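# Reseat cabinet side panel lip in rail and relatch

## Task

The side panel of the wall cabinet is latched, but its bottom lip sits outside the rail. Get that lip into the rail, then latch the panel closed again.

## Robot and tools

Robot: two six-joint arms, left_arm and right_arm, each with a two-finger gripper. Base poses in the scene frame: left_arm at (-0.033, +0.416, 0) m, quat_wxyz (+1.000, 0, 0, +0.017); right_arm at (-0.042, -0.460, 0) m, quat_wxyz (+1.000, 0, 0, 0). A two-camera stand is fixed behind the arms. Cameras: cam_head_left, cam_head_right, cam_high, cam_left_wrist, cam_right_wrist, each 672x504.

Frames. The scene frame has its origin at table-top height, midway between the nominal bases: +z up, +x out over the table, +y toward left_arm. Reported positions, orientations, velocities and move targets use this frame. Offsets, however, run along each arm's own Hand target axes. On a gripper, +z points along the fingers and the fingers open and close along y; a block about 10 cm long juts toward the gripper's +x and turns with it. end_effector_position is the point between closed pads; closed fingertips reach about 19 mm past it, open ones about 6 mm. Printed poses can be off by a few centimetres.

Row layout (shared by execute_actions and move). Each row holds 18 numbers in [-1, 1]: left dx, dy, dz, rx, ry, rz, left gripper position, force_limit, speed, then the same nine for the right arm. Both arms always appear even if one stays still. dx..rz are an offset, not a pose: measured from that arm's Hand target when the action or move begins, along the Hand target's axes. 1.0 equals 0.6 m or 180 degrees; rx, ry, rz form one rotation vector. Every row of an action counts from that same starting target, but a fresh action starts from wherever the target now is, so repeating an offset adds it again. Six zeros re-request the current Hand target. The controller limits each commanded orientation to 32 degrees from the measured one, so big turns need several steps.

Gripper numbers: position +1 is fully open (85 mm), about -0.8 is pads touching, -1 closes until blocked. force_limit and speed (both start at +1) set grip strength and closing rate (about 20, 85, 150 mm/s at -1, 0, +1). A slow, low-force close gives a gentle hold; a fast close from well open gives a strong one. To keep a gripper unchanged, resend its last three numbers; zero is a real command. New force or speed only applies after a position change of 0.01 or more. To grip, send -1 and confirm object_status 2 (0 moving, 1 blocked opening, 2 blocked closing, 3 at commanded spot or fully shut). position_measured is in counts: 3 open, ~78 = 60 mm, 130 = 40 mm, 180 = 20 mm, 230 closed.

Tools.
execute_actions(actions, cameras): actions is a list of actions; each action is up to 15 rows at 1/30 s each, the last row holding for the rest. Images come back only when actions is empty or cameras names them (["all"] for every one, [] for none). An empty list also shows the scene number and task.
move(target, speed, blend, stop_force, zero, blocking, cameras): straight-line path of each gripper to its offset in target (one row, or up to 15 rows all measured from the same start targets). speed in m/s, 0.002 to 3.6, default 0.25 (turning up to twice that in rad/s); one value or one per target. blend in m rounds corners of a list; 0 stops at each. stop_force in N, 3 to 120, ends an arm's path when its wrist sensor feels that much push against the motion; zero (default true) re-zeroes first. Leave stop_force out when backing off something you press, and don't rely on it while the gripper rotates. blocking=false returns early but cannot go with stop_force. Paths ignore obstacles; total cap 10 s. The result adds a move: line (done, off_target, moving, held, fault) and limits (paced = pose clipped, held = steps withheld).
wait(seconds 0 to 10): let the scene run holding the last commands.
stop(): brake a running move; fingers continue.
zoom_image(camera, region [x0, y0, x1, y1] in pixels, at most 504 each way): enlarge part of the newest image from that camera.
zero_wrist_force(arm): subtract current force/torque readings from later ones.
finished_scene(scene): end the current scene, giving its number; irreversible.

Results: per arm Hand target (the last commanded pose, the base for next offsets), end_effector_position/quat, velocities, Joint positions and torques, object_status, Tool commands, Wrist force and torque along the gripper's axes (pushing on a surface reads as force from it) plus a peak line, motor temperatures. "within noise" means the arm is still. A gripper often rests short of its Hand target; resend zeros or the missing offset.

Cautions. Arms are stiff: commanding even slightly past a firm contact can trigger a fault stop (10 s) from joint torque (wrist joints 24.6 N m, others 132) or about 150 N external force; a fast move hits harder. Move slowly near contact. Keep the arms apart: the clearance check is imperfect, and a press between arms, including one gripper closing on the other's fingers, can fail everything. Avoid passing near an arm's own base. Motors heat when holding loads, stretching out or pushing at unreachable poses; at 85 °C the arm brakes for 30 to 60 s. Don't drop things, let them fall off the table, slam fixed or heavy objects, or grip hard on parts still resting on something. Loose objects may get nudged occasionally.

Each tool is called after "Call:" by a JSON object that holds its "op" and its "data".

## Session

Call:
{"op": "execute_actions", "data": {"actions": []}}

Scene clock: 0.00 s.
left_arm: end_effector_position=(-0.0030, +0.1585, +0.2711) position_measured=3 object_status=3 end_effector_quat_wxyz=(-0.067, +0.711, -0.700, -0.015) | right_arm: end_effector_position=(+0.7115, -0.4798, +0.2367) position_measured=3 object_status=3 end_effector_quat_wxyz=(+0.025, +0.918, +0.056, +0.392)
Joint positions: left_arm=[-2.047 -2.157 2.099 -1.377 -1.556 2.682] | right_arm=[3.345 -1.943 -1.78 -0.194 1.422 3.16]
Joint velocities: within noise
Joint torques (N m): no reading
Motor temperatures (°C): left_arm=[40 31 27 40 37 44] | right_arm=[32 23 40 30 50 29]
Wrist force (N): no reading
Wrist torque (N m): no reading
Wrist force, peak (N): no reading
Hand target: left_arm -0.0030, +0.1585, +0.2711; -0.067, +0.711, -0.700, -0.015 | right_arm +0.7115, -0.4798, +0.2367; +0.025, +0.918, +0.056, +0.392
Tool commands: left_gripper/position=+1.0 left_gripper/force_limit=+1.0 left_gripper/speed=+1.0 right_gripper/position=+1.0 right_gripper/force_limit=+1.0 right_gripper/speed=+1.0

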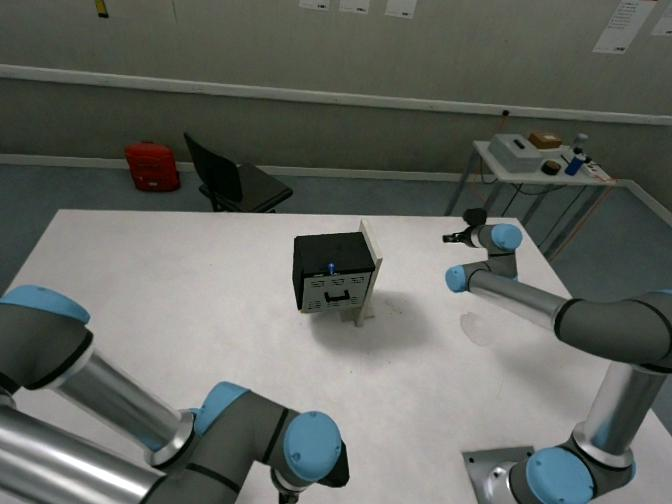

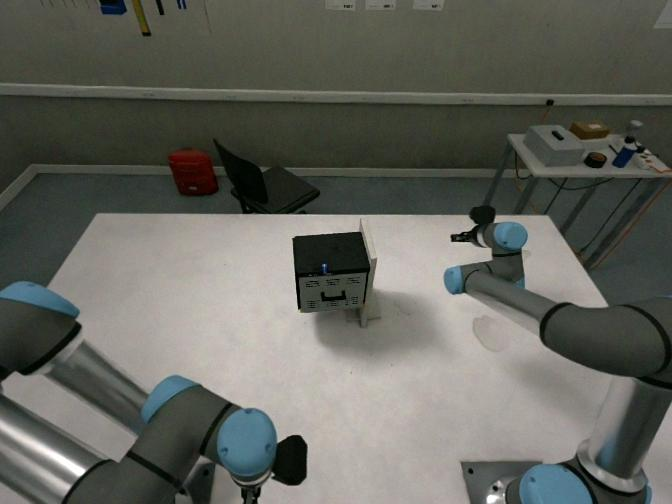

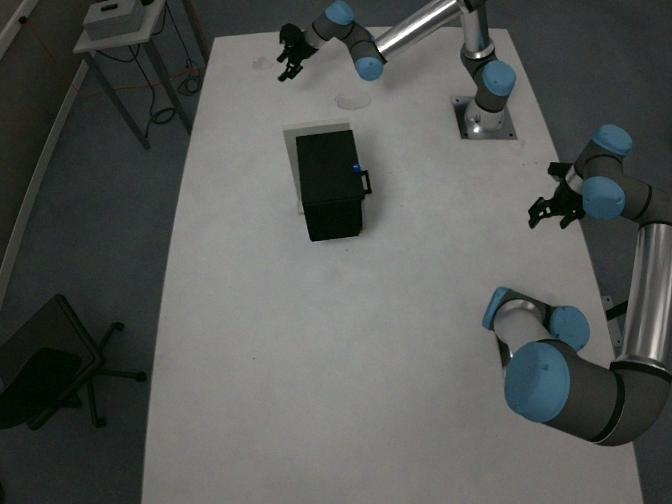

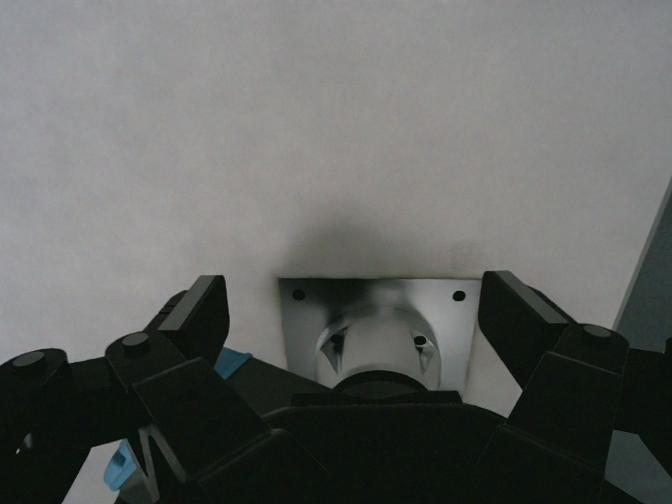

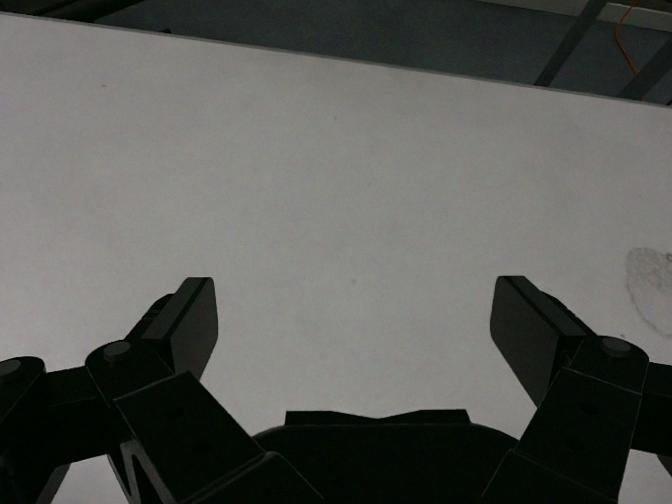

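Call:
{"op": "zoom_image", "data": {"camera": "cam_head_right", "region": [270, 200, 410, 340]}}

Call:
{"op": "zoom_image", "data": {"camera": "cam_head_left", "region": [270, 200, 410, 340]}}

Call:
{"op": "zoom_image", "data": {"camera": "cam_high", "region": [260, 100, 410, 250]}}

Scaled by 3.600.

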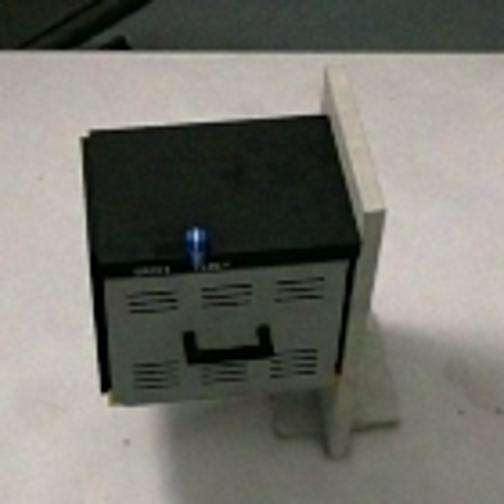

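Scaled by 3.600.

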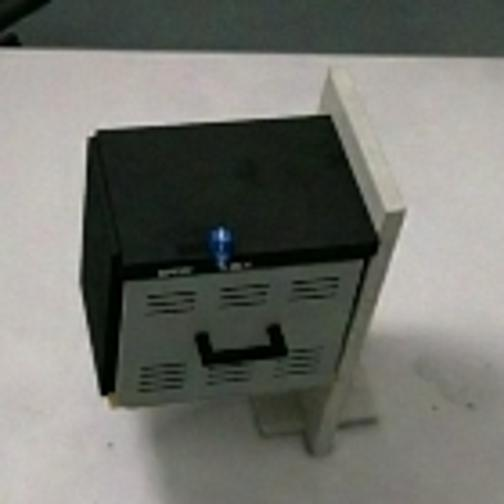

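Scaled by 3.360.

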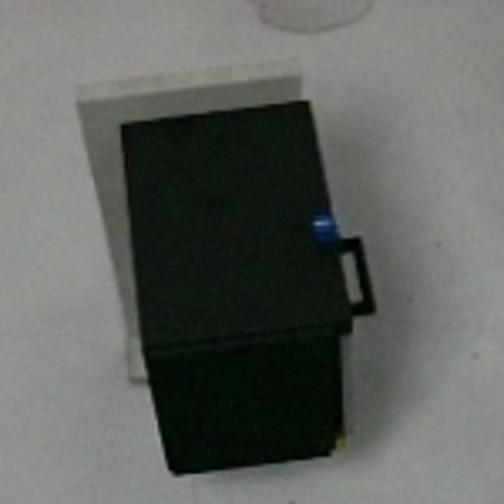

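Call:
{"op": "move", "data": {"target": [[0,0,0,0,0,0,1,1,1,-0.16,-0.018,-0.675,0,0,0,1,1,1],[0,0,0,0,0,0,1,1,1,-0.087,-0.682,-0.832,0,0,0,1,1,1]], "blend": 0.05, "cameras": ["all"]}}

Scene clock: 40.57 s.
left_arm: end_effector_position=(-0.0030, +0.1585, +0.2711) position_measured=3 object_status=3 end_effector_quat_wxyz=(-0.067, +0.711, -0.700, -0.015) | right_arm: end_effector_position=(+0.2809, -0.0790, +0.5075) position_measured=3 object_status=3 end_effector_quat_wxyz=(+0.025, +0.918, +0.056, +0.392)
Joint positions: left_arm=[-2.047 -2.157 2.099 -1.377 -1.556 2.682] | right_arm=[4.703 -1.347 -1.516 -1.842 0.764 4.577]
Joint torques (N m): left_arm=[0.27 1.15 -24.28 -2.93 -0.23 -0.21] | right_arm=[-8.94 1.74 30.21 -0.06 -0.22 1.72]
Wrist force (N): left_arm=[0.2 0.0 -0.2] | right_arm=[0.0 0.2 0.0]
Wrist torque (N m): left_arm=[-0.01 -0.04 0.00] | right_arm=[0.04 0.00 -0.04]
Wrist force, peak (N): left_arm=[0.3 -0.3 0.0] | right_arm=[-0.1 -1.4 -0.3]
Hand target: left_arm -0.0030, +0.1585, +0.2711; -0.067, +0.711, -0.700, -0.015 | right_arm +0.2809, -0.0790, +0.5076; +0.025, +0.918, +0.056, +0.392
Off the commanded pose: left_arm 0.000 m, 0 deg | right_arm 0.000 m, 0 deg.
move: done

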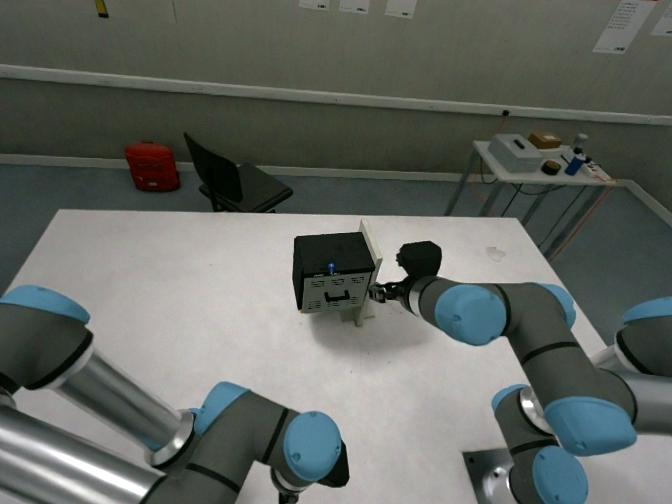

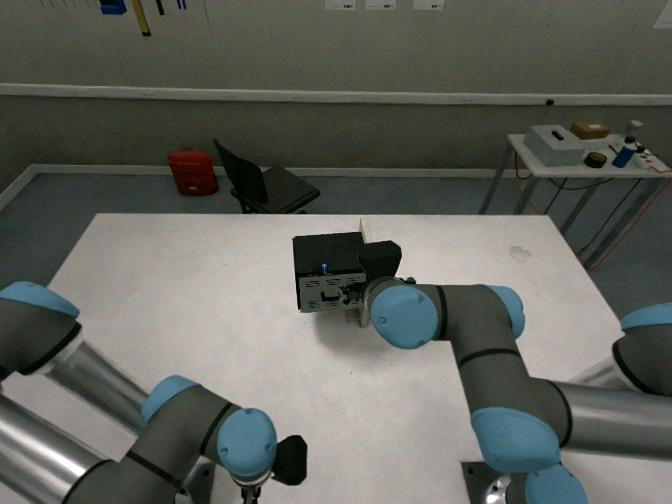

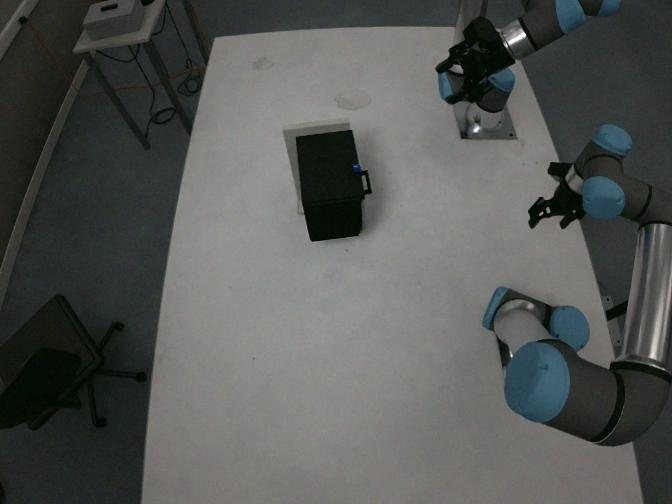

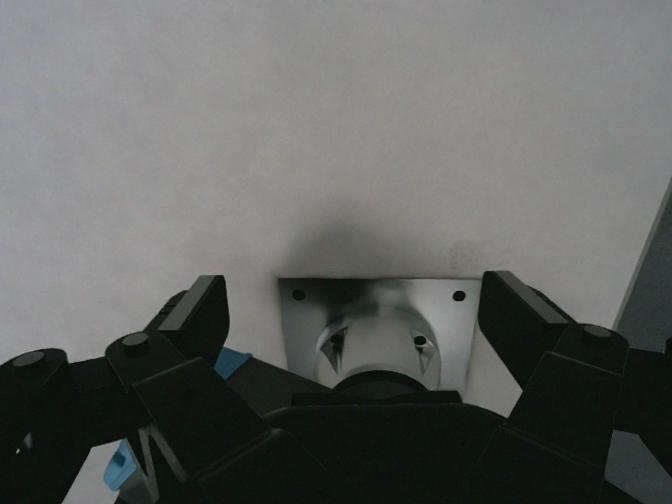

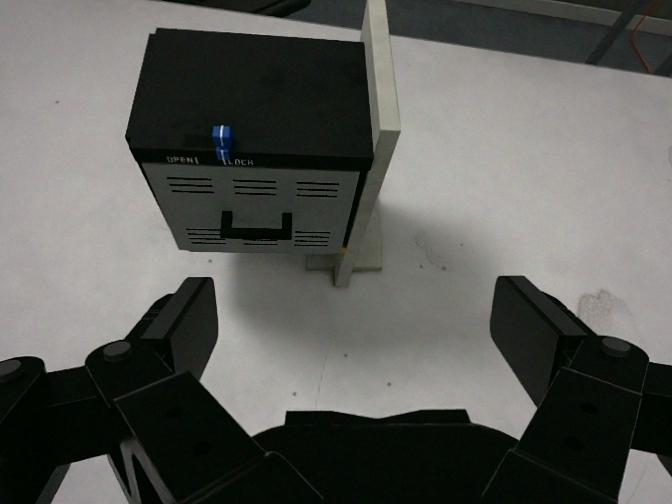

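Call:
{"op": "zoom_image", "data": {"camera": "cam_right_wrist", "region": [120, 80, 400, 290]}}

Scaled by 1.800.

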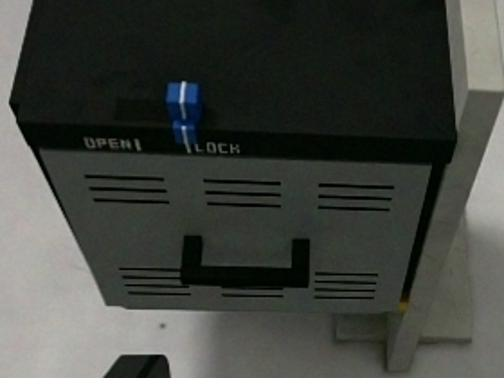

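Call:
{"op": "move", "data": {"target": [0,0,0,0,0,0,1,1,1,0,0,0.1333,0,0,0,1,1,1], "cameras": ["cam_right_wrist"]}}

Call:
{"op": "move", "data": {"target": [0,0,0,0,0,0,1,1,1,0,-0.1,0,0,0,0,1,1,1], "cameras": ["cam_right_wrist"]}}

Scene clock: 68.03 s.
left_arm: end_effector_position=(-0.0030, +0.1585, +0.2711) position_measured=3 object_status=3 end_effector_quat_wxyz=(-0.067, +0.711, -0.700, -0.015) | right_arm: end_effector_position=(+0.3387, -0.0792, +0.4523) position_measured=3 object_status=3 end_effector_quat_wxyz=(+0.025, +0.918, +0.056, +0.392)
Joint positions: left_arm=[-2.047 -2.157 2.099 -1.377 -1.556 2.682] | right_arm=[4.557 -1.376 -1.676 -1.503 0.776 4.368]
Joint torques (N m): left_arm=[0.65 1.48 -24.57 -2.73 -0.09 -0.11] | right_arm=[-9.49 5.38 14.43 5.87 -0.27 -2.12]
Wrist force (N): left_arm=[0.1 0.0 0.0] | right_arm=[-0.1 0.2 0.2]
Wrist torque (N m): left_arm=[-0.01 -0.02 0.00] | right_arm=[0.04 0.02 0.05]
Wrist force, peak (N): left_arm=[-0.1 -0.3 -0.1] | right_arm=[-0.2 0.3 1.3]
Hand target: left_arm -0.0030, +0.1585, +0.2711; -0.067, +0.711, -0.700, -0.015 | right_arm +0.3387, -0.0791, +0.4522; +0.025, +0.918, +0.056, +0.392
Off the commanded pose: left_arm 0.000 m, 0 deg | right_arm 0.000 m, 0 deg.
move: done
Images, in order (width x height): cam_right_wrist 672x504.

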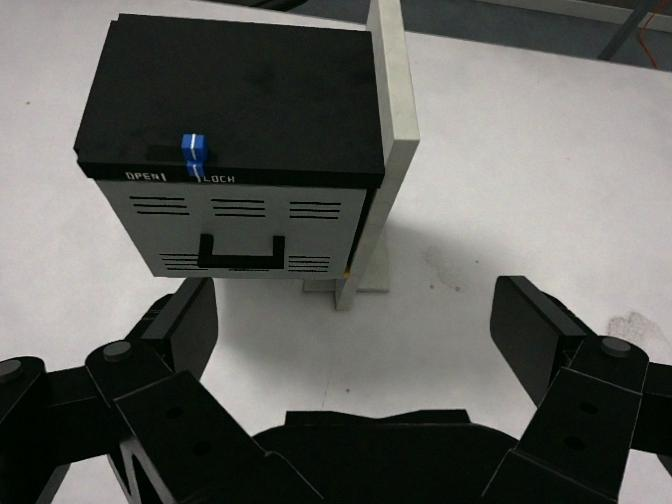

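Scene clock: 69.10 s.
left_arm: end_effector_position=(-0.0030, +0.1585, +0.2711) position_measured=3 object_status=3 end_effector_quat_wxyz=(-0.067, +0.711, -0.700, -0.015) | right_arm: end_effector_position=(+0.3337, -0.0198, +0.4468) position_measured=3 object_status=3 end_effector_quat_wxyz=(+0.025, +0.918, +0.056, +0.392)
Joint positions: left_arm=[-2.047 -2.157 2.099 -1.377 -1.556 2.682] | right_arm=[4.588 -1.502 -1.575 -1.51 0.772 4.412]
Joint torques (N m): left_arm=[-1.3 0.78 -25.25 -2.9 -0.18 0.01] | right_arm=[7.45 12.02 31.86 0.44 -2.57 1.61]
Wrist force (N): left_arm=[-0.1 -0.1 -0.1] | right_arm=[0.2 0.1 0.1]
Wrist torque (N m): left_arm=[-0.02 0.01 0.00] | right_arm=[0.02 -0.02 -0.04]
Wrist force, peak (N): left_arm=[0.2 -0.3 -0.1] | right_arm=[0.1 1.3 0.0]
Hand target: left_arm -0.0030, +0.1585, +0.2711; -0.067, +0.711, -0.700, -0.015 | right_arm +0.3337, -0.0196, +0.4468; +0.025, +0.918, +0.056, +0.392
Off the commanded pose: left_arm 0.000 m, 0 deg | right_arm 0.000 m, 0 deg.
move: done
Images, in order (width x height): cam_right_wrist 672x504.

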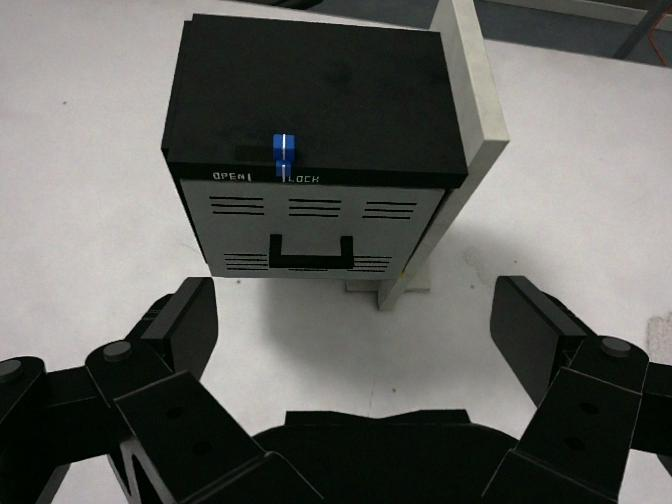

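Call:
{"op": "move", "data": {"target": [0,0,0,0,0,0,1,1,1,-0.242,-0.095,0.308,0.142,0.242,0.528,1,1,1], "speed": 0.4, "cameras": ["all"]}}

Scene clock: 134.97 s.
left_arm: end_effector_position=(-0.0030, +0.1585, +0.2711) position_measured=3 object_status=3 end_effector_quat_wxyz=(-0.067, +0.711, -0.700, -0.015) | right_arm: end_effector_position=(+0.3634, +0.0185, +0.2098) position_measured=3 object_status=3 end_effector_quat_wxyz=(+0.497, -0.482, +0.501, -0.519)
Joint positions: left_arm=[-2.047 -2.157 2.099 -1.377 -1.556 2.682] | right_arm=[4.682 -2.124 -2.128 -0.169 -0.034 5.99]
Joint torques (N m): left_arm=[2.17 -0.08 -25.38 -3.05 -0.28 -0.24] | right_arm=[-9.52 23.55 19.77 5.41 -3.49 -1.85]
Wrist force (N): left_arm=[0.1 -0.1 0.0] | right_arm=[0.9 -1.3 2.1]
Wrist torque (N m): left_arm=[-0.02 -0.02 0.00] | right_arm=[-0.09 -0.50 -0.34]
Wrist force, peak (N): left_arm=[0.2 -0.3 -0.3] | right_arm=[0.7 -1.4 2.2]
Hand target: left_arm -0.0030, +0.1585, +0.2711; -0.067, +0.711, -0.700, -0.015 | right_arm +0.3627, +0.0186, +0.2098; +0.459, -0.459, +0.538, -0.538
Off the commanded pose: left_arm 0.000 m, 0 deg | right_arm 0.001 m, 7 deg.
move: off_target (right_arm)

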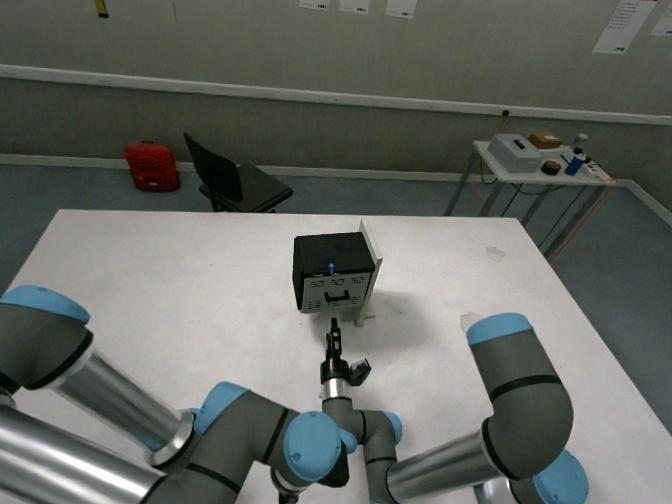

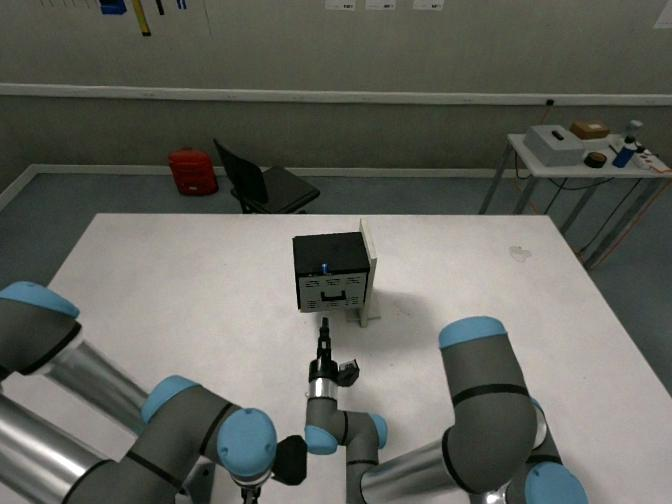

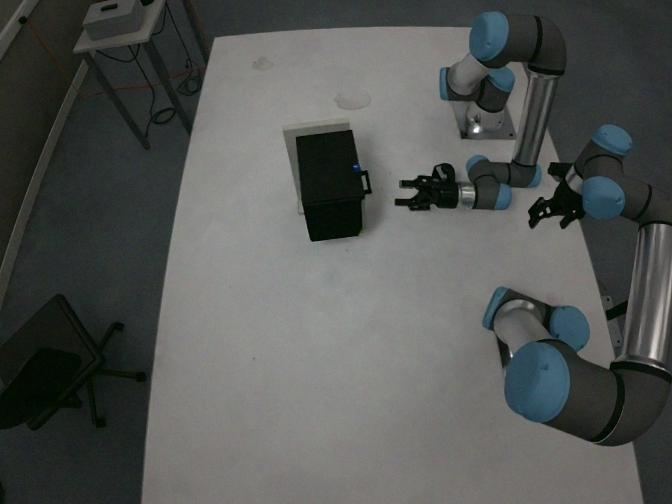

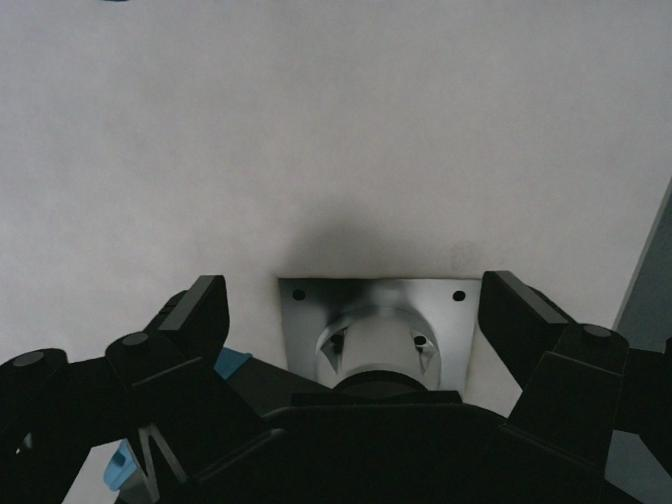

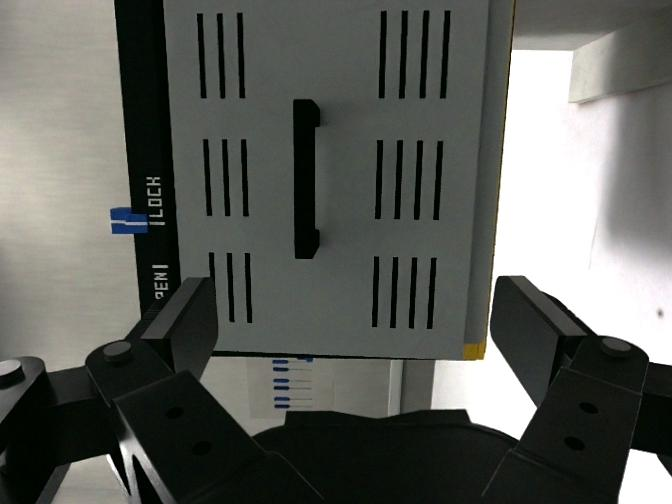

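Call:
{"op": "move", "data": {"target": [0,0,0,0,0,0,1,1,1,0.034,-0.02,0.068,0,-0.0667,0,1,1,1], "cameras": ["cam_right_wrist"]}}

Call:
{"op": "move", "data": {"target": [[0,0,-0.35,0,0,0,1,1,1,0,0,0,0,0,0,1,1,1],[0.201,-0.857,-0.37,0.0147,0.0476,0.554,1,1,1,0,0,0,0,0,0,1,1,1]], "speed": 0.35, "cameras": ["cam_left_wrist","cam_head_left","cam_high"]}}

Scene clock: 176.87 s.
left_arm: end_effector_position=(-0.0030, +0.1585, +0.2711) position_measured=3 object_status=3 end_effector_quat_wxyz=(-0.067, +0.711, -0.700, -0.015) | right_arm: end_effector_position=(+0.3990, -0.0079, +0.2218) position_measured=3 object_status=3 end_effector_quat_wxyz=(+0.466, -0.491, +0.533, -0.507)
Joint positions: left_arm=[-2.047 -2.157 2.099 -1.377 -1.556 2.682] | right_arm=[4.606 -2.076 -2.119 -0.089 0.056 5.853]
Joint torques (N m): left_arm=[0.98 0.12 -25.59 -3.16 -0.35 -0.14] | right_arm=[-8.59 22.47 21.6 5.13 -0.64 -1.52]
Wrist force (N): left_arm=[0.2 0.0 -0.1] | right_arm=[0.8 -1.2 1.9]
Wrist torque (N m): left_arm=[-0.01 -0.04 0.00] | right_arm=[-0.08 -0.43 -0.32]
Wrist force, peak (N): left_arm=[0.3 -0.2 -0.1] | right_arm=[1.0 -1.6 2.4]
Hand target: left_arm -0.0030, +0.1585, +0.2711; -0.067, +0.711, -0.700, -0.015 | right_arm +0.3997, -0.0079, +0.2218; +0.512, -0.513, +0.487, -0.487
Off the commanded pose: left_arm 0.000 m, 0 deg | right_arm 0.001 m, 8 deg.
move: off_target (right_arm)
Images, in order (width x height): cam_right_wrist 672x504.

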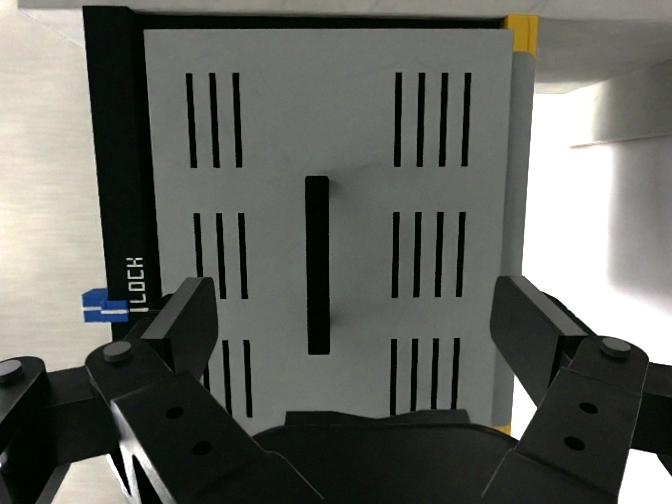

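Scene clock: 182.13 s.
left_arm: end_effector_position=(+0.4959, +0.0198, +0.5142) position_measured=3 object_status=3 end_effector_quat_wxyz=(+0.003, +0.078, +0.997, -0.003) | right_arm: end_effector_position=(+0.3990, -0.0079, +0.2218) position_measured=3 object_status=3 end_effector_quat_wxyz=(+0.466, -0.491, +0.533, -0.507)
Joint positions: left_arm=[-0.881 -0.875 0.074 -0.778 -1.57 5.592] | right_arm=[4.606 -2.076 -2.119 -0.089 0.056 5.853]
Joint torques (N m): left_arm=[11.4 -42.64 -23.87 -0.98 -1.48 1.18] | right_arm=[-9.88 24.04 20.16 5.39 -0.66 -2.05]
Wrist force (N): left_arm=[0.4 0.4 -0.2] | right_arm=[0.8 -1.3 1.9]
Wrist torque (N m): left_arm=[0.03 -0.01 -0.07] | right_arm=[-0.10 -0.43 -0.33]
Wrist force, peak (N): left_arm=[-0.2 -0.3 -1.9] | right_arm=[0.9 -1.5 1.8]
Hand target: left_arm +0.4964, +0.0193, +0.5150; +0.000, +0.078, +0.997, +0.000 | right_arm +0.3990, -0.0079, +0.2218; +0.466, -0.491, +0.533, -0.507 (not the last commanded pose)
Off the commanded pose: left_arm 0.001 m, 0 deg | right_arm 0.001 m, 8 deg.
move: off_target (right_arm)
Images, in order (width x height): cam_head_left 672x504, cam_high 672x504, cam_left_wrist 672x504.

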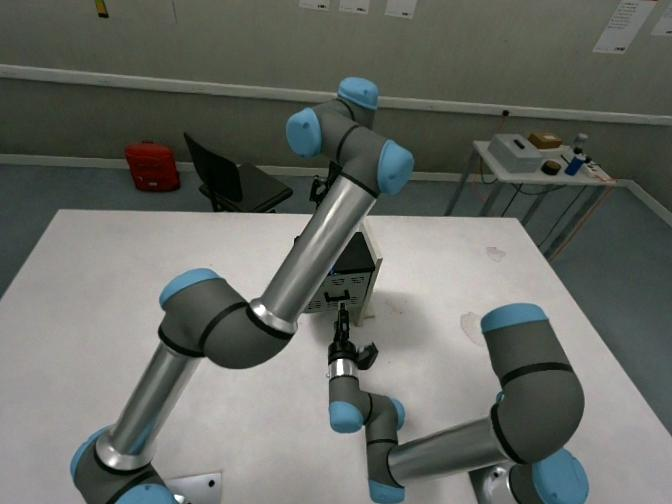

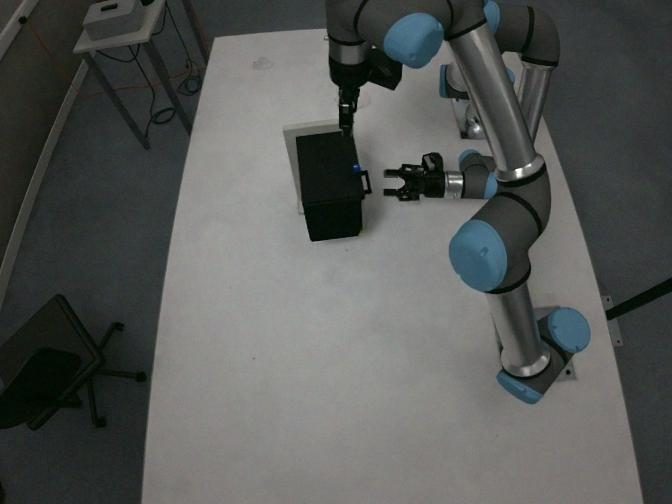

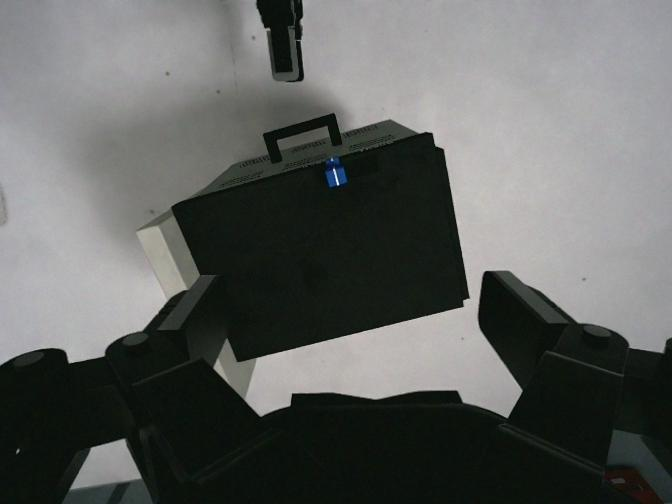

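Call:
{"op": "move", "data": {"target": [0,0,0,0,0,0,1,1,1,0,0,-0.05,0,-0.16,0,1,1,1], "cameras": ["cam_right_wrist"]}}

Scene clock: 194.43 s.
left_arm: end_effector_position=(+0.4959, +0.0198, +0.5143) position_measured=3 object_status=3 end_effector_quat_wxyz=(+0.003, +0.078, +0.997, -0.003) | right_arm: end_effector_position=(+0.3691, -0.0054, +0.2234) position_measured=3 object_status=3 end_effector_quat_wxyz=(+0.584, -0.602, +0.401, -0.369)
Joint positions: left_arm=[-0.881 -0.875 0.073 -0.777 -1.57 5.592] | right_arm=[4.593 -2.182 -2.231 1.183 0.541 4.812]
Joint torques (N m): left_arm=[11.85 -41.87 -23.54 -0.75 -1.48 1.31] | right_arm=[-8.49 21.94 15.74 4.54 0.9 -1.63]
Wrist force (N): left_arm=[0.4 0.3 -0.2] | right_arm=[0.9 -1.3 2.1]
Wrist torque (N m): left_arm=[0.02 -0.01 -0.07] | right_arm=[-0.12 -0.44 -0.33]
Wrist force, peak (N): left_arm=[0.6 0.4 -0.1] | right_arm=[0.7 -1.1 2.3]
Hand target: left_arm +0.4959, +0.0198, +0.5143; +0.003, +0.078, +0.997, -0.003 (not the last commanded pose) | right_arm +0.3691, -0.0054, +0.2234; +0.584, -0.602, +0.401, -0.369
Off the commanded pose: left_arm 0.001 m, 0 deg | right_arm 0.000 m, 0 deg.
move: done
Images, in order (width x height): cam_right_wrist 672x504.

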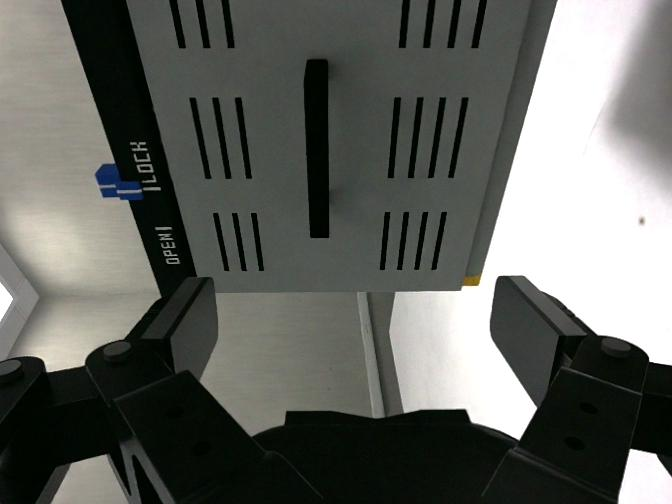

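Call:
{"op": "move", "data": {"target": [0.035,-0.005,0.14,0,0,-0.0833,1,1,1,0.0255,-0.016,0.018,0,0.1,0,1,1,1], "cameras": ["cam_right_wrist","cam_left_wrist"]}}

Scene clock: 220.67 s.
left_arm: end_effector_position=(+0.4752, +0.0196, +0.4301) position_measured=3 object_status=3 end_effector_quat_wxyz=(+0.003, -0.053, +0.999, -0.003) | right_arm: end_effector_position=(+0.3857, -0.0150, +0.2321) position_measured=3 object_status=3 end_effector_quat_wxyz=(+0.514, -0.537, +0.487, -0.459)
Joint positions: left_arm=[-0.906 -1.189 0.852 -1.242 -1.57 5.306] | right_arm=[4.622 -2.196 -2.101 0.904 0.203 4.967]
Joint torques (N m): left_arm=[-10.56 -53.19 -16.11 -5.03 0.76 -1.7] | right_arm=[-10.06 45.38 -0.88 -1.32 -1.94 1.41]
Wrist force (N): left_arm=[0.3 0.3 -0.1] | right_arm=[1.0 -1.4 2.1]
Wrist torque (N m): left_arm=[0.02 0.00 0.04] | right_arm=[-0.14 -0.46 -0.42]
Wrist force, peak (N): left_arm=[0.4 0.4 -1.2] | right_arm=[0.8 -1.4 2.3]
Hand target: left_arm +0.4752, +0.0196, +0.4301; +0.003, -0.053, +0.999, -0.003 | right_arm +0.3857, -0.0150, +0.2321; +0.514, -0.537, +0.487, -0.459
Off the commanded pose: left_arm 0.000 m, 0 deg | right_arm 0.000 m, 0 deg.
move: done
Images, in order (width x height): cam_left_wrist 672x504, cam_right_wrist 672x504.

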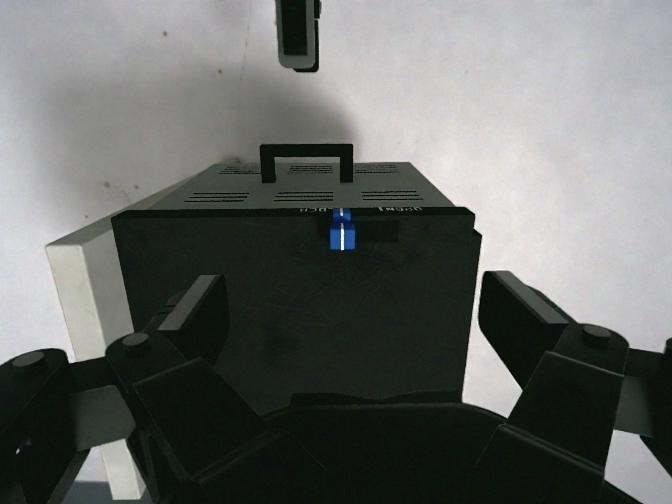

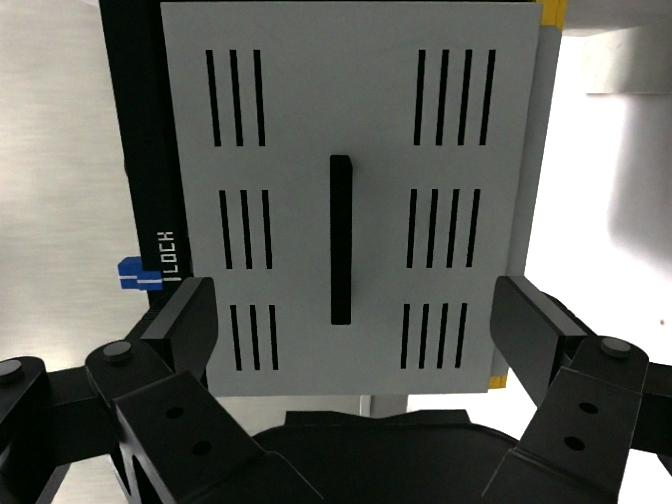

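Call:
{"op": "move", "data": {"target": [0,-0.003,0.075,0,0,0,1,1,1,-0.0067,-0.005,0.05,0,0,0,1,1,1], "stop_force": 15, "speed": 0.06, "cameras": ["cam_right_wrist","cam_left_wrist"]}}

Scene clock: 236.13 s.
left_arm: end_effector_position=(+0.4756, +0.0175, +0.3851) position_measured=3 object_status=3 end_effector_quat_wxyz=(+0.003, -0.053, +0.999, -0.003) | right_arm: end_effector_position=(+0.4152, -0.0079, +0.2336) position_measured=3 object_status=3 end_effector_quat_wxyz=(+0.514, -0.537, +0.487, -0.459)
Joint positions: left_arm=[-0.907 -1.219 1.015 -1.374 -1.57 5.304] | right_arm=[4.557 -2.223 -2.03 0.918 0.265 4.907]
Joint torques (N m): left_arm=[-10.45 -51.41 -18.12 -4.86 0.87 -1.9] | right_arm=[-10.21 26.35 18.13 3.85 0.87 -1.89]
Wrist force (N): left_arm=[0.5 0.1 -0.1] | right_arm=[0.8 -1.5 2.1]
Wrist torque (N m): left_arm=[0.01 -0.05 0.04] | right_arm=[-0.15 -0.43 -0.32]
Wrist force, peak (N): left_arm=[0.7 0.2 -0.4] | right_arm=[0.7 -1.5 2.4]
Hand target: left_arm +0.4756, +0.0175, +0.3851; +0.003, -0.053, +0.999, -0.003 | right_arm +0.4152, -0.0079, +0.2336; +0.514, -0.537, +0.487, -0.459
Off the commanded pose: left_arm 0.000 m, 0 deg | right_arm 0.000 m, 0 deg.
move: done
Images, in order (width x height): cam_left_wrist 672x504, cam_right_wrist 672x504.

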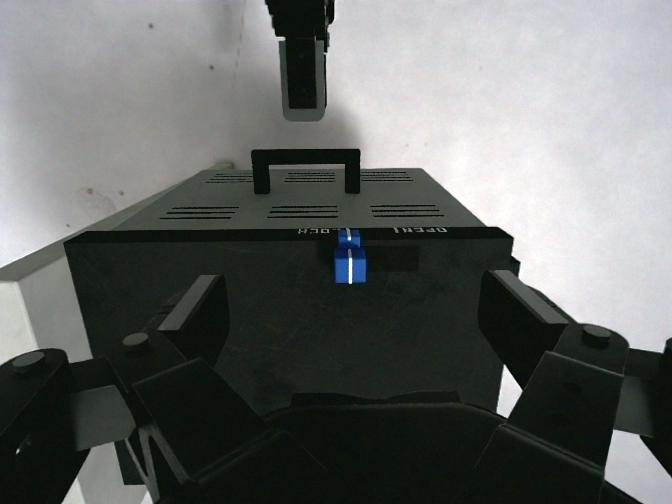

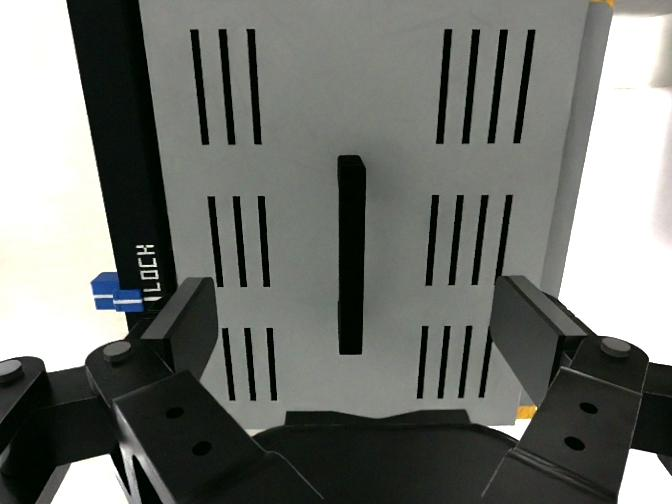

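Call:
{"op": "move", "data": {"target": [-0.013,0.003,0.1,0,0,0,1,1,1,-0.003,-0.001,0.04,0,0,0,1,1,1], "stop_force": 12, "speed": 0.06, "cameras": ["cam_right_wrist","cam_left_wrist"]}}

Scene clock: 249.90 s.
left_arm: end_effector_position=(+0.4825, +0.0196, +0.3327) position_measured=3 object_status=3 end_effector_quat_wxyz=(+0.003, -0.053, +0.999, -0.003) | right_arm: end_effector_position=(+0.4389, -0.0036, +0.2330) position_measured=3 object_status=3 end_effector_quat_wxyz=(+0.514, -0.537, +0.487, -0.459)
Joint positions: left_arm=[-0.897 -1.227 1.16 -1.511 -1.57 5.315] | right_arm=[4.508 -2.247 -1.977 0.919 0.314 4.877]
Joint torques (N m): left_arm=[-10.2 -52.37 -32 -0.82 -0.95 -1.71] | right_arm=[-9.7 26.98 19.43 0.24 1 -1.99]
Wrist force (N): left_arm=[0.1 0.7 0.1] | right_arm=[0.8 -1.3 2.1]
Wrist torque (N m): left_arm=[0.09 0.02 -0.04] | right_arm=[-0.12 -0.43 -0.32]
Wrist force, peak (N): left_arm=[18.1 4.2 -83.8] | right_arm=[0.9 -1.6 2.2]
Hand target: left_arm +0.4825, +0.0196, +0.3327; +0.003, -0.053, +0.999, -0.003 (not the last commanded pose) | right_arm +0.4389, -0.0036, +0.2330; +0.514, -0.537, +0.487, -0.459
Off the commanded pose: left_arm 0.008 m, 0 deg | right_arm 0.000 m, 0 deg.
move: contact (left_arm)
Images, in order (width x height): cam_left_wrist 672x504, cam_right_wrist 672x504.

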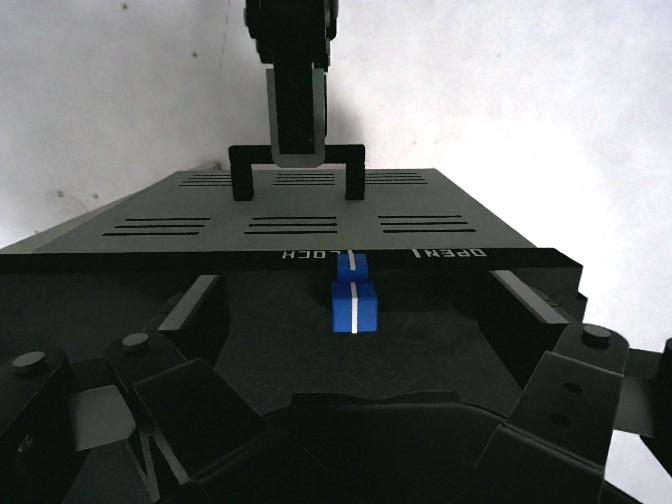

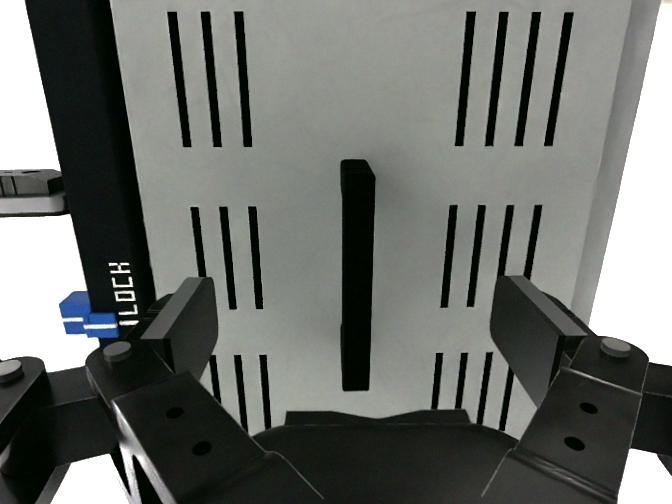

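Call:
{"op": "move", "data": {"target": [0,0,-0.03,0,0,0,1,1,1,0,0,0,0,0,0,-1,-0.5,-1], "speed": 0.1}}

Call:
{"op": "move", "data": {"target": [0,0,0,0,0,0,-1,-1,-1,0,0,0,0,0,0,-1,-0.5,-1], "cameras": ["cam_right_wrist","cam_left_wrist"]}}

Scene clock: 262.87 s.
left_arm: end_effector_position=(+0.4824, +0.0197, +0.3507) position_measured=3 object_status=3 end_effector_quat_wxyz=(+0.003, -0.053, +0.999, -0.003) | right_arm: end_effector_position=(+0.4389, -0.0036, +0.2330) position_measured=208 object_status=0 end_effector_quat_wxyz=(+0.514, -0.537, +0.487, -0.459)
Joint positions: left_arm=[-0.897 -1.223 1.108 -1.464 -1.57 5.315] | right_arm=[4.508 -2.247 -1.977 0.919 0.314 4.877]
Joint torques (N m): left_arm=[4.67 -34.95 -29.82 -0.95 0.17 0.37] | right_arm=[-9.11 31.92 18.84 3.54 0.09 -1.83]
Wrist force (N): left_arm=[0.2 0.6 -0.1] | right_arm=[0.7 3.1 1.3]
Wrist torque (N m): left_arm=[0.07 0.00 -0.04] | right_arm=[-0.25 -0.41 -0.29]
Wrist force, peak (N): left_arm=[0.1 0.9 -0.2] | right_arm=[0.8 3.4 1.3]
Hand target: left_arm +0.4824, +0.0197, +0.3507; +0.003, -0.053, +0.999, -0.003 | right_arm +0.4389, -0.0036, +0.2330; +0.514, -0.537, +0.487, -0.459
Off the commanded pose: left_arm 0.000 m, 0 deg | right_arm 0.000 m, 0 deg.
move: done

Scene clock: 266.80 s.
left_arm: end_effector_position=(+0.4824, +0.0197, +0.3507) position_measured=196 object_status=2 end_effector_quat_wxyz=(+0.003, -0.053, +0.999, -0.003) | right_arm: end_effector_position=(+0.4389, -0.0036, +0.2330) position_measured=208 object_status=2 end_effector_quat_wxyz=(+0.514, -0.537, +0.487, -0.459)
Joint positions: left_arm=[-0.897 -1.223 1.108 -1.464 -1.57 5.315] | right_arm=[4.508 -2.247 -1.977 0.919 0.314 4.877]
Joint torques (N m): left_arm=[6.45 -35.93 -27.32 -0.74 0.48 0.47] | right_arm=[-4.08 50.2 18.52 3.65 -1.88 -1.64]
Wrist force (N): left_arm=[0.1 -1.7 -3.6] | right_arm=[0.8 2.8 1.4]
Wrist torque (N m): left_arm=[0.15 0.03 -0.04] | right_arm=[-0.27 -0.43 -0.30]
Wrist force, peak (N): left_arm=[0.4 -1.9 -3.7] | right_arm=[0.9 3.4 1.3]
Hand target: left_arm +0.4824, +0.0197, +0.3507; +0.003, -0.053, +0.999, -0.003 | right_arm +0.4389, -0.0036, +0.2330; +0.514, -0.537, +0.487, -0.459
Off the commanded pose: left_arm 0.000 m, 0 deg | right_arm 0.000 m, 0 deg.
move: done
Images, in order (width x height): cam_left_wrist 672x504, cam_right_wrist 672x504.

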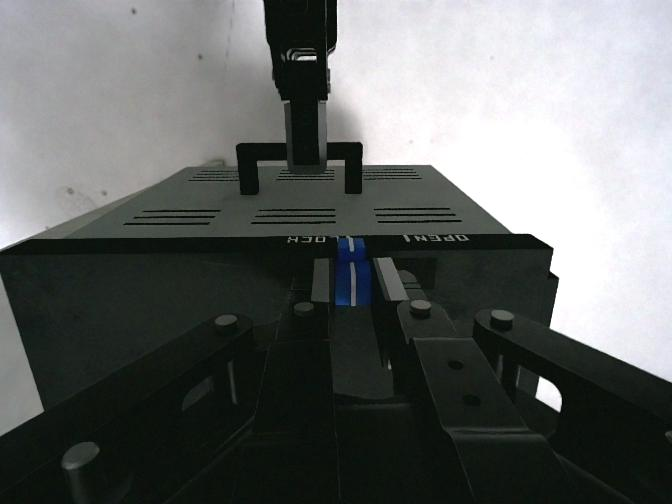

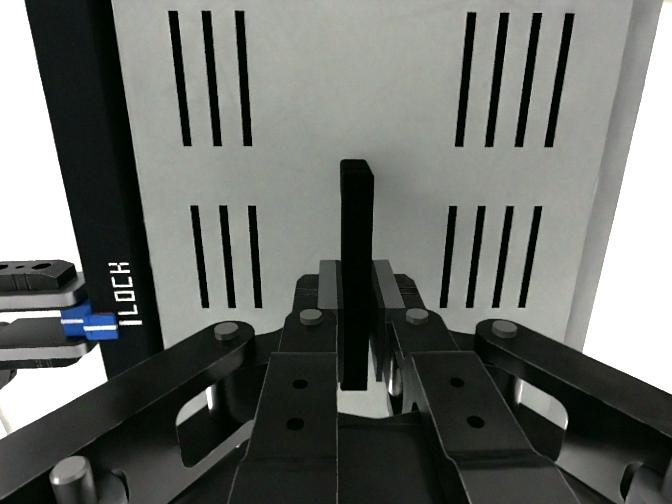

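Call:
{"op": "move", "data": {"target": [0,0.05,0,0,0,0,-1,-1,-1,0,0,0,0,0,0,-1,-0.5,-1], "stop_force": 35, "speed": 0.03, "cameras": ["cam_right_wrist","cam_left_wrist"]}}

Scene clock: 275.33 s.
left_arm: end_effector_position=(+0.4797, +0.0450, +0.3505) position_measured=196 object_status=2 end_effector_quat_wxyz=(+0.002, -0.053, +0.999, -0.003) | right_arm: end_effector_position=(+0.4389, -0.0036, +0.2330) position_measured=208 object_status=2 end_effector_quat_wxyz=(+0.514, -0.537, +0.487, -0.459)
Joint positions: left_arm=[-0.873 -1.269 1.17 -1.48 -1.571 5.338] | right_arm=[4.508 -2.247 -1.977 0.919 0.314 4.877]
Joint torques (N m): left_arm=[5.59 -39.01 -23.77 7.68 3.4 -1.84] | right_arm=[-1.51 50.5 18.86 3.55 -1.82 -1.18]
Wrist force (N): left_arm=[-4.7 -35.8 1.4] | right_arm=[0.8 2.7 1.4]
Wrist torque (N m): left_arm=[0.79 -0.01 -0.05] | right_arm=[-0.25 -0.42 -0.29]
Wrist force, peak (N): left_arm=[-6.8 -50.8 4.6] | right_arm=[0.8 3.4 1.5]
Hand target: left_arm +0.4797, +0.0450, +0.3505; +0.002, -0.053, +0.999, -0.003 (not the last commanded pose) | right_arm +0.4389, -0.0036, +0.2330; +0.514, -0.537, +0.487, -0.459
Off the commanded pose: left_arm 0.005 m, 0 deg | right_arm 0.000 m, 0 deg.
move: contact (left_arm)
Images, in order (width x height): cam_left_wrist 672x504, cam_right_wrist 672x504.

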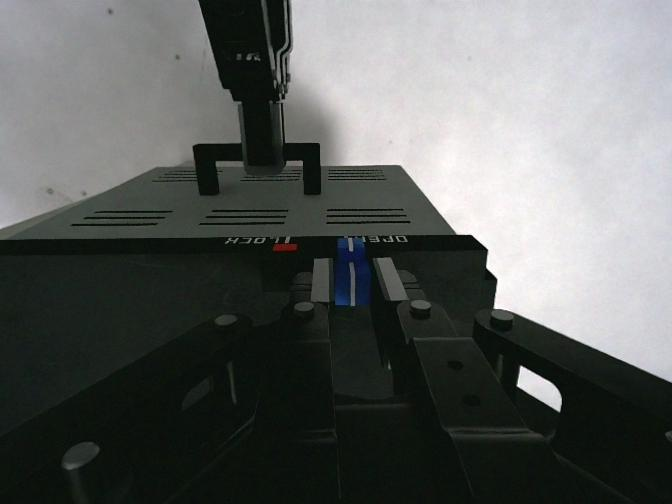

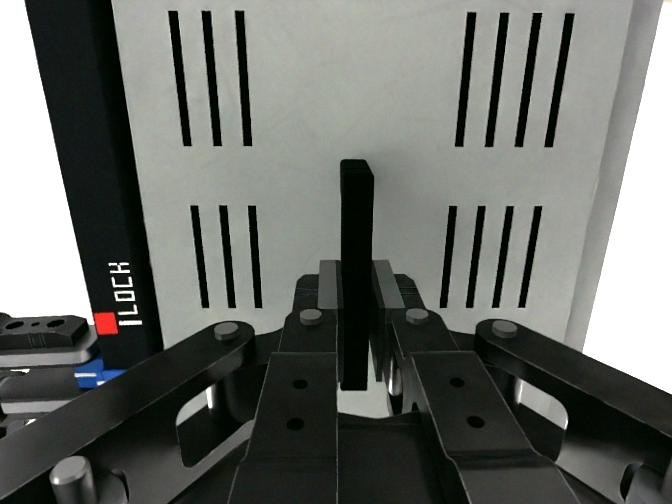

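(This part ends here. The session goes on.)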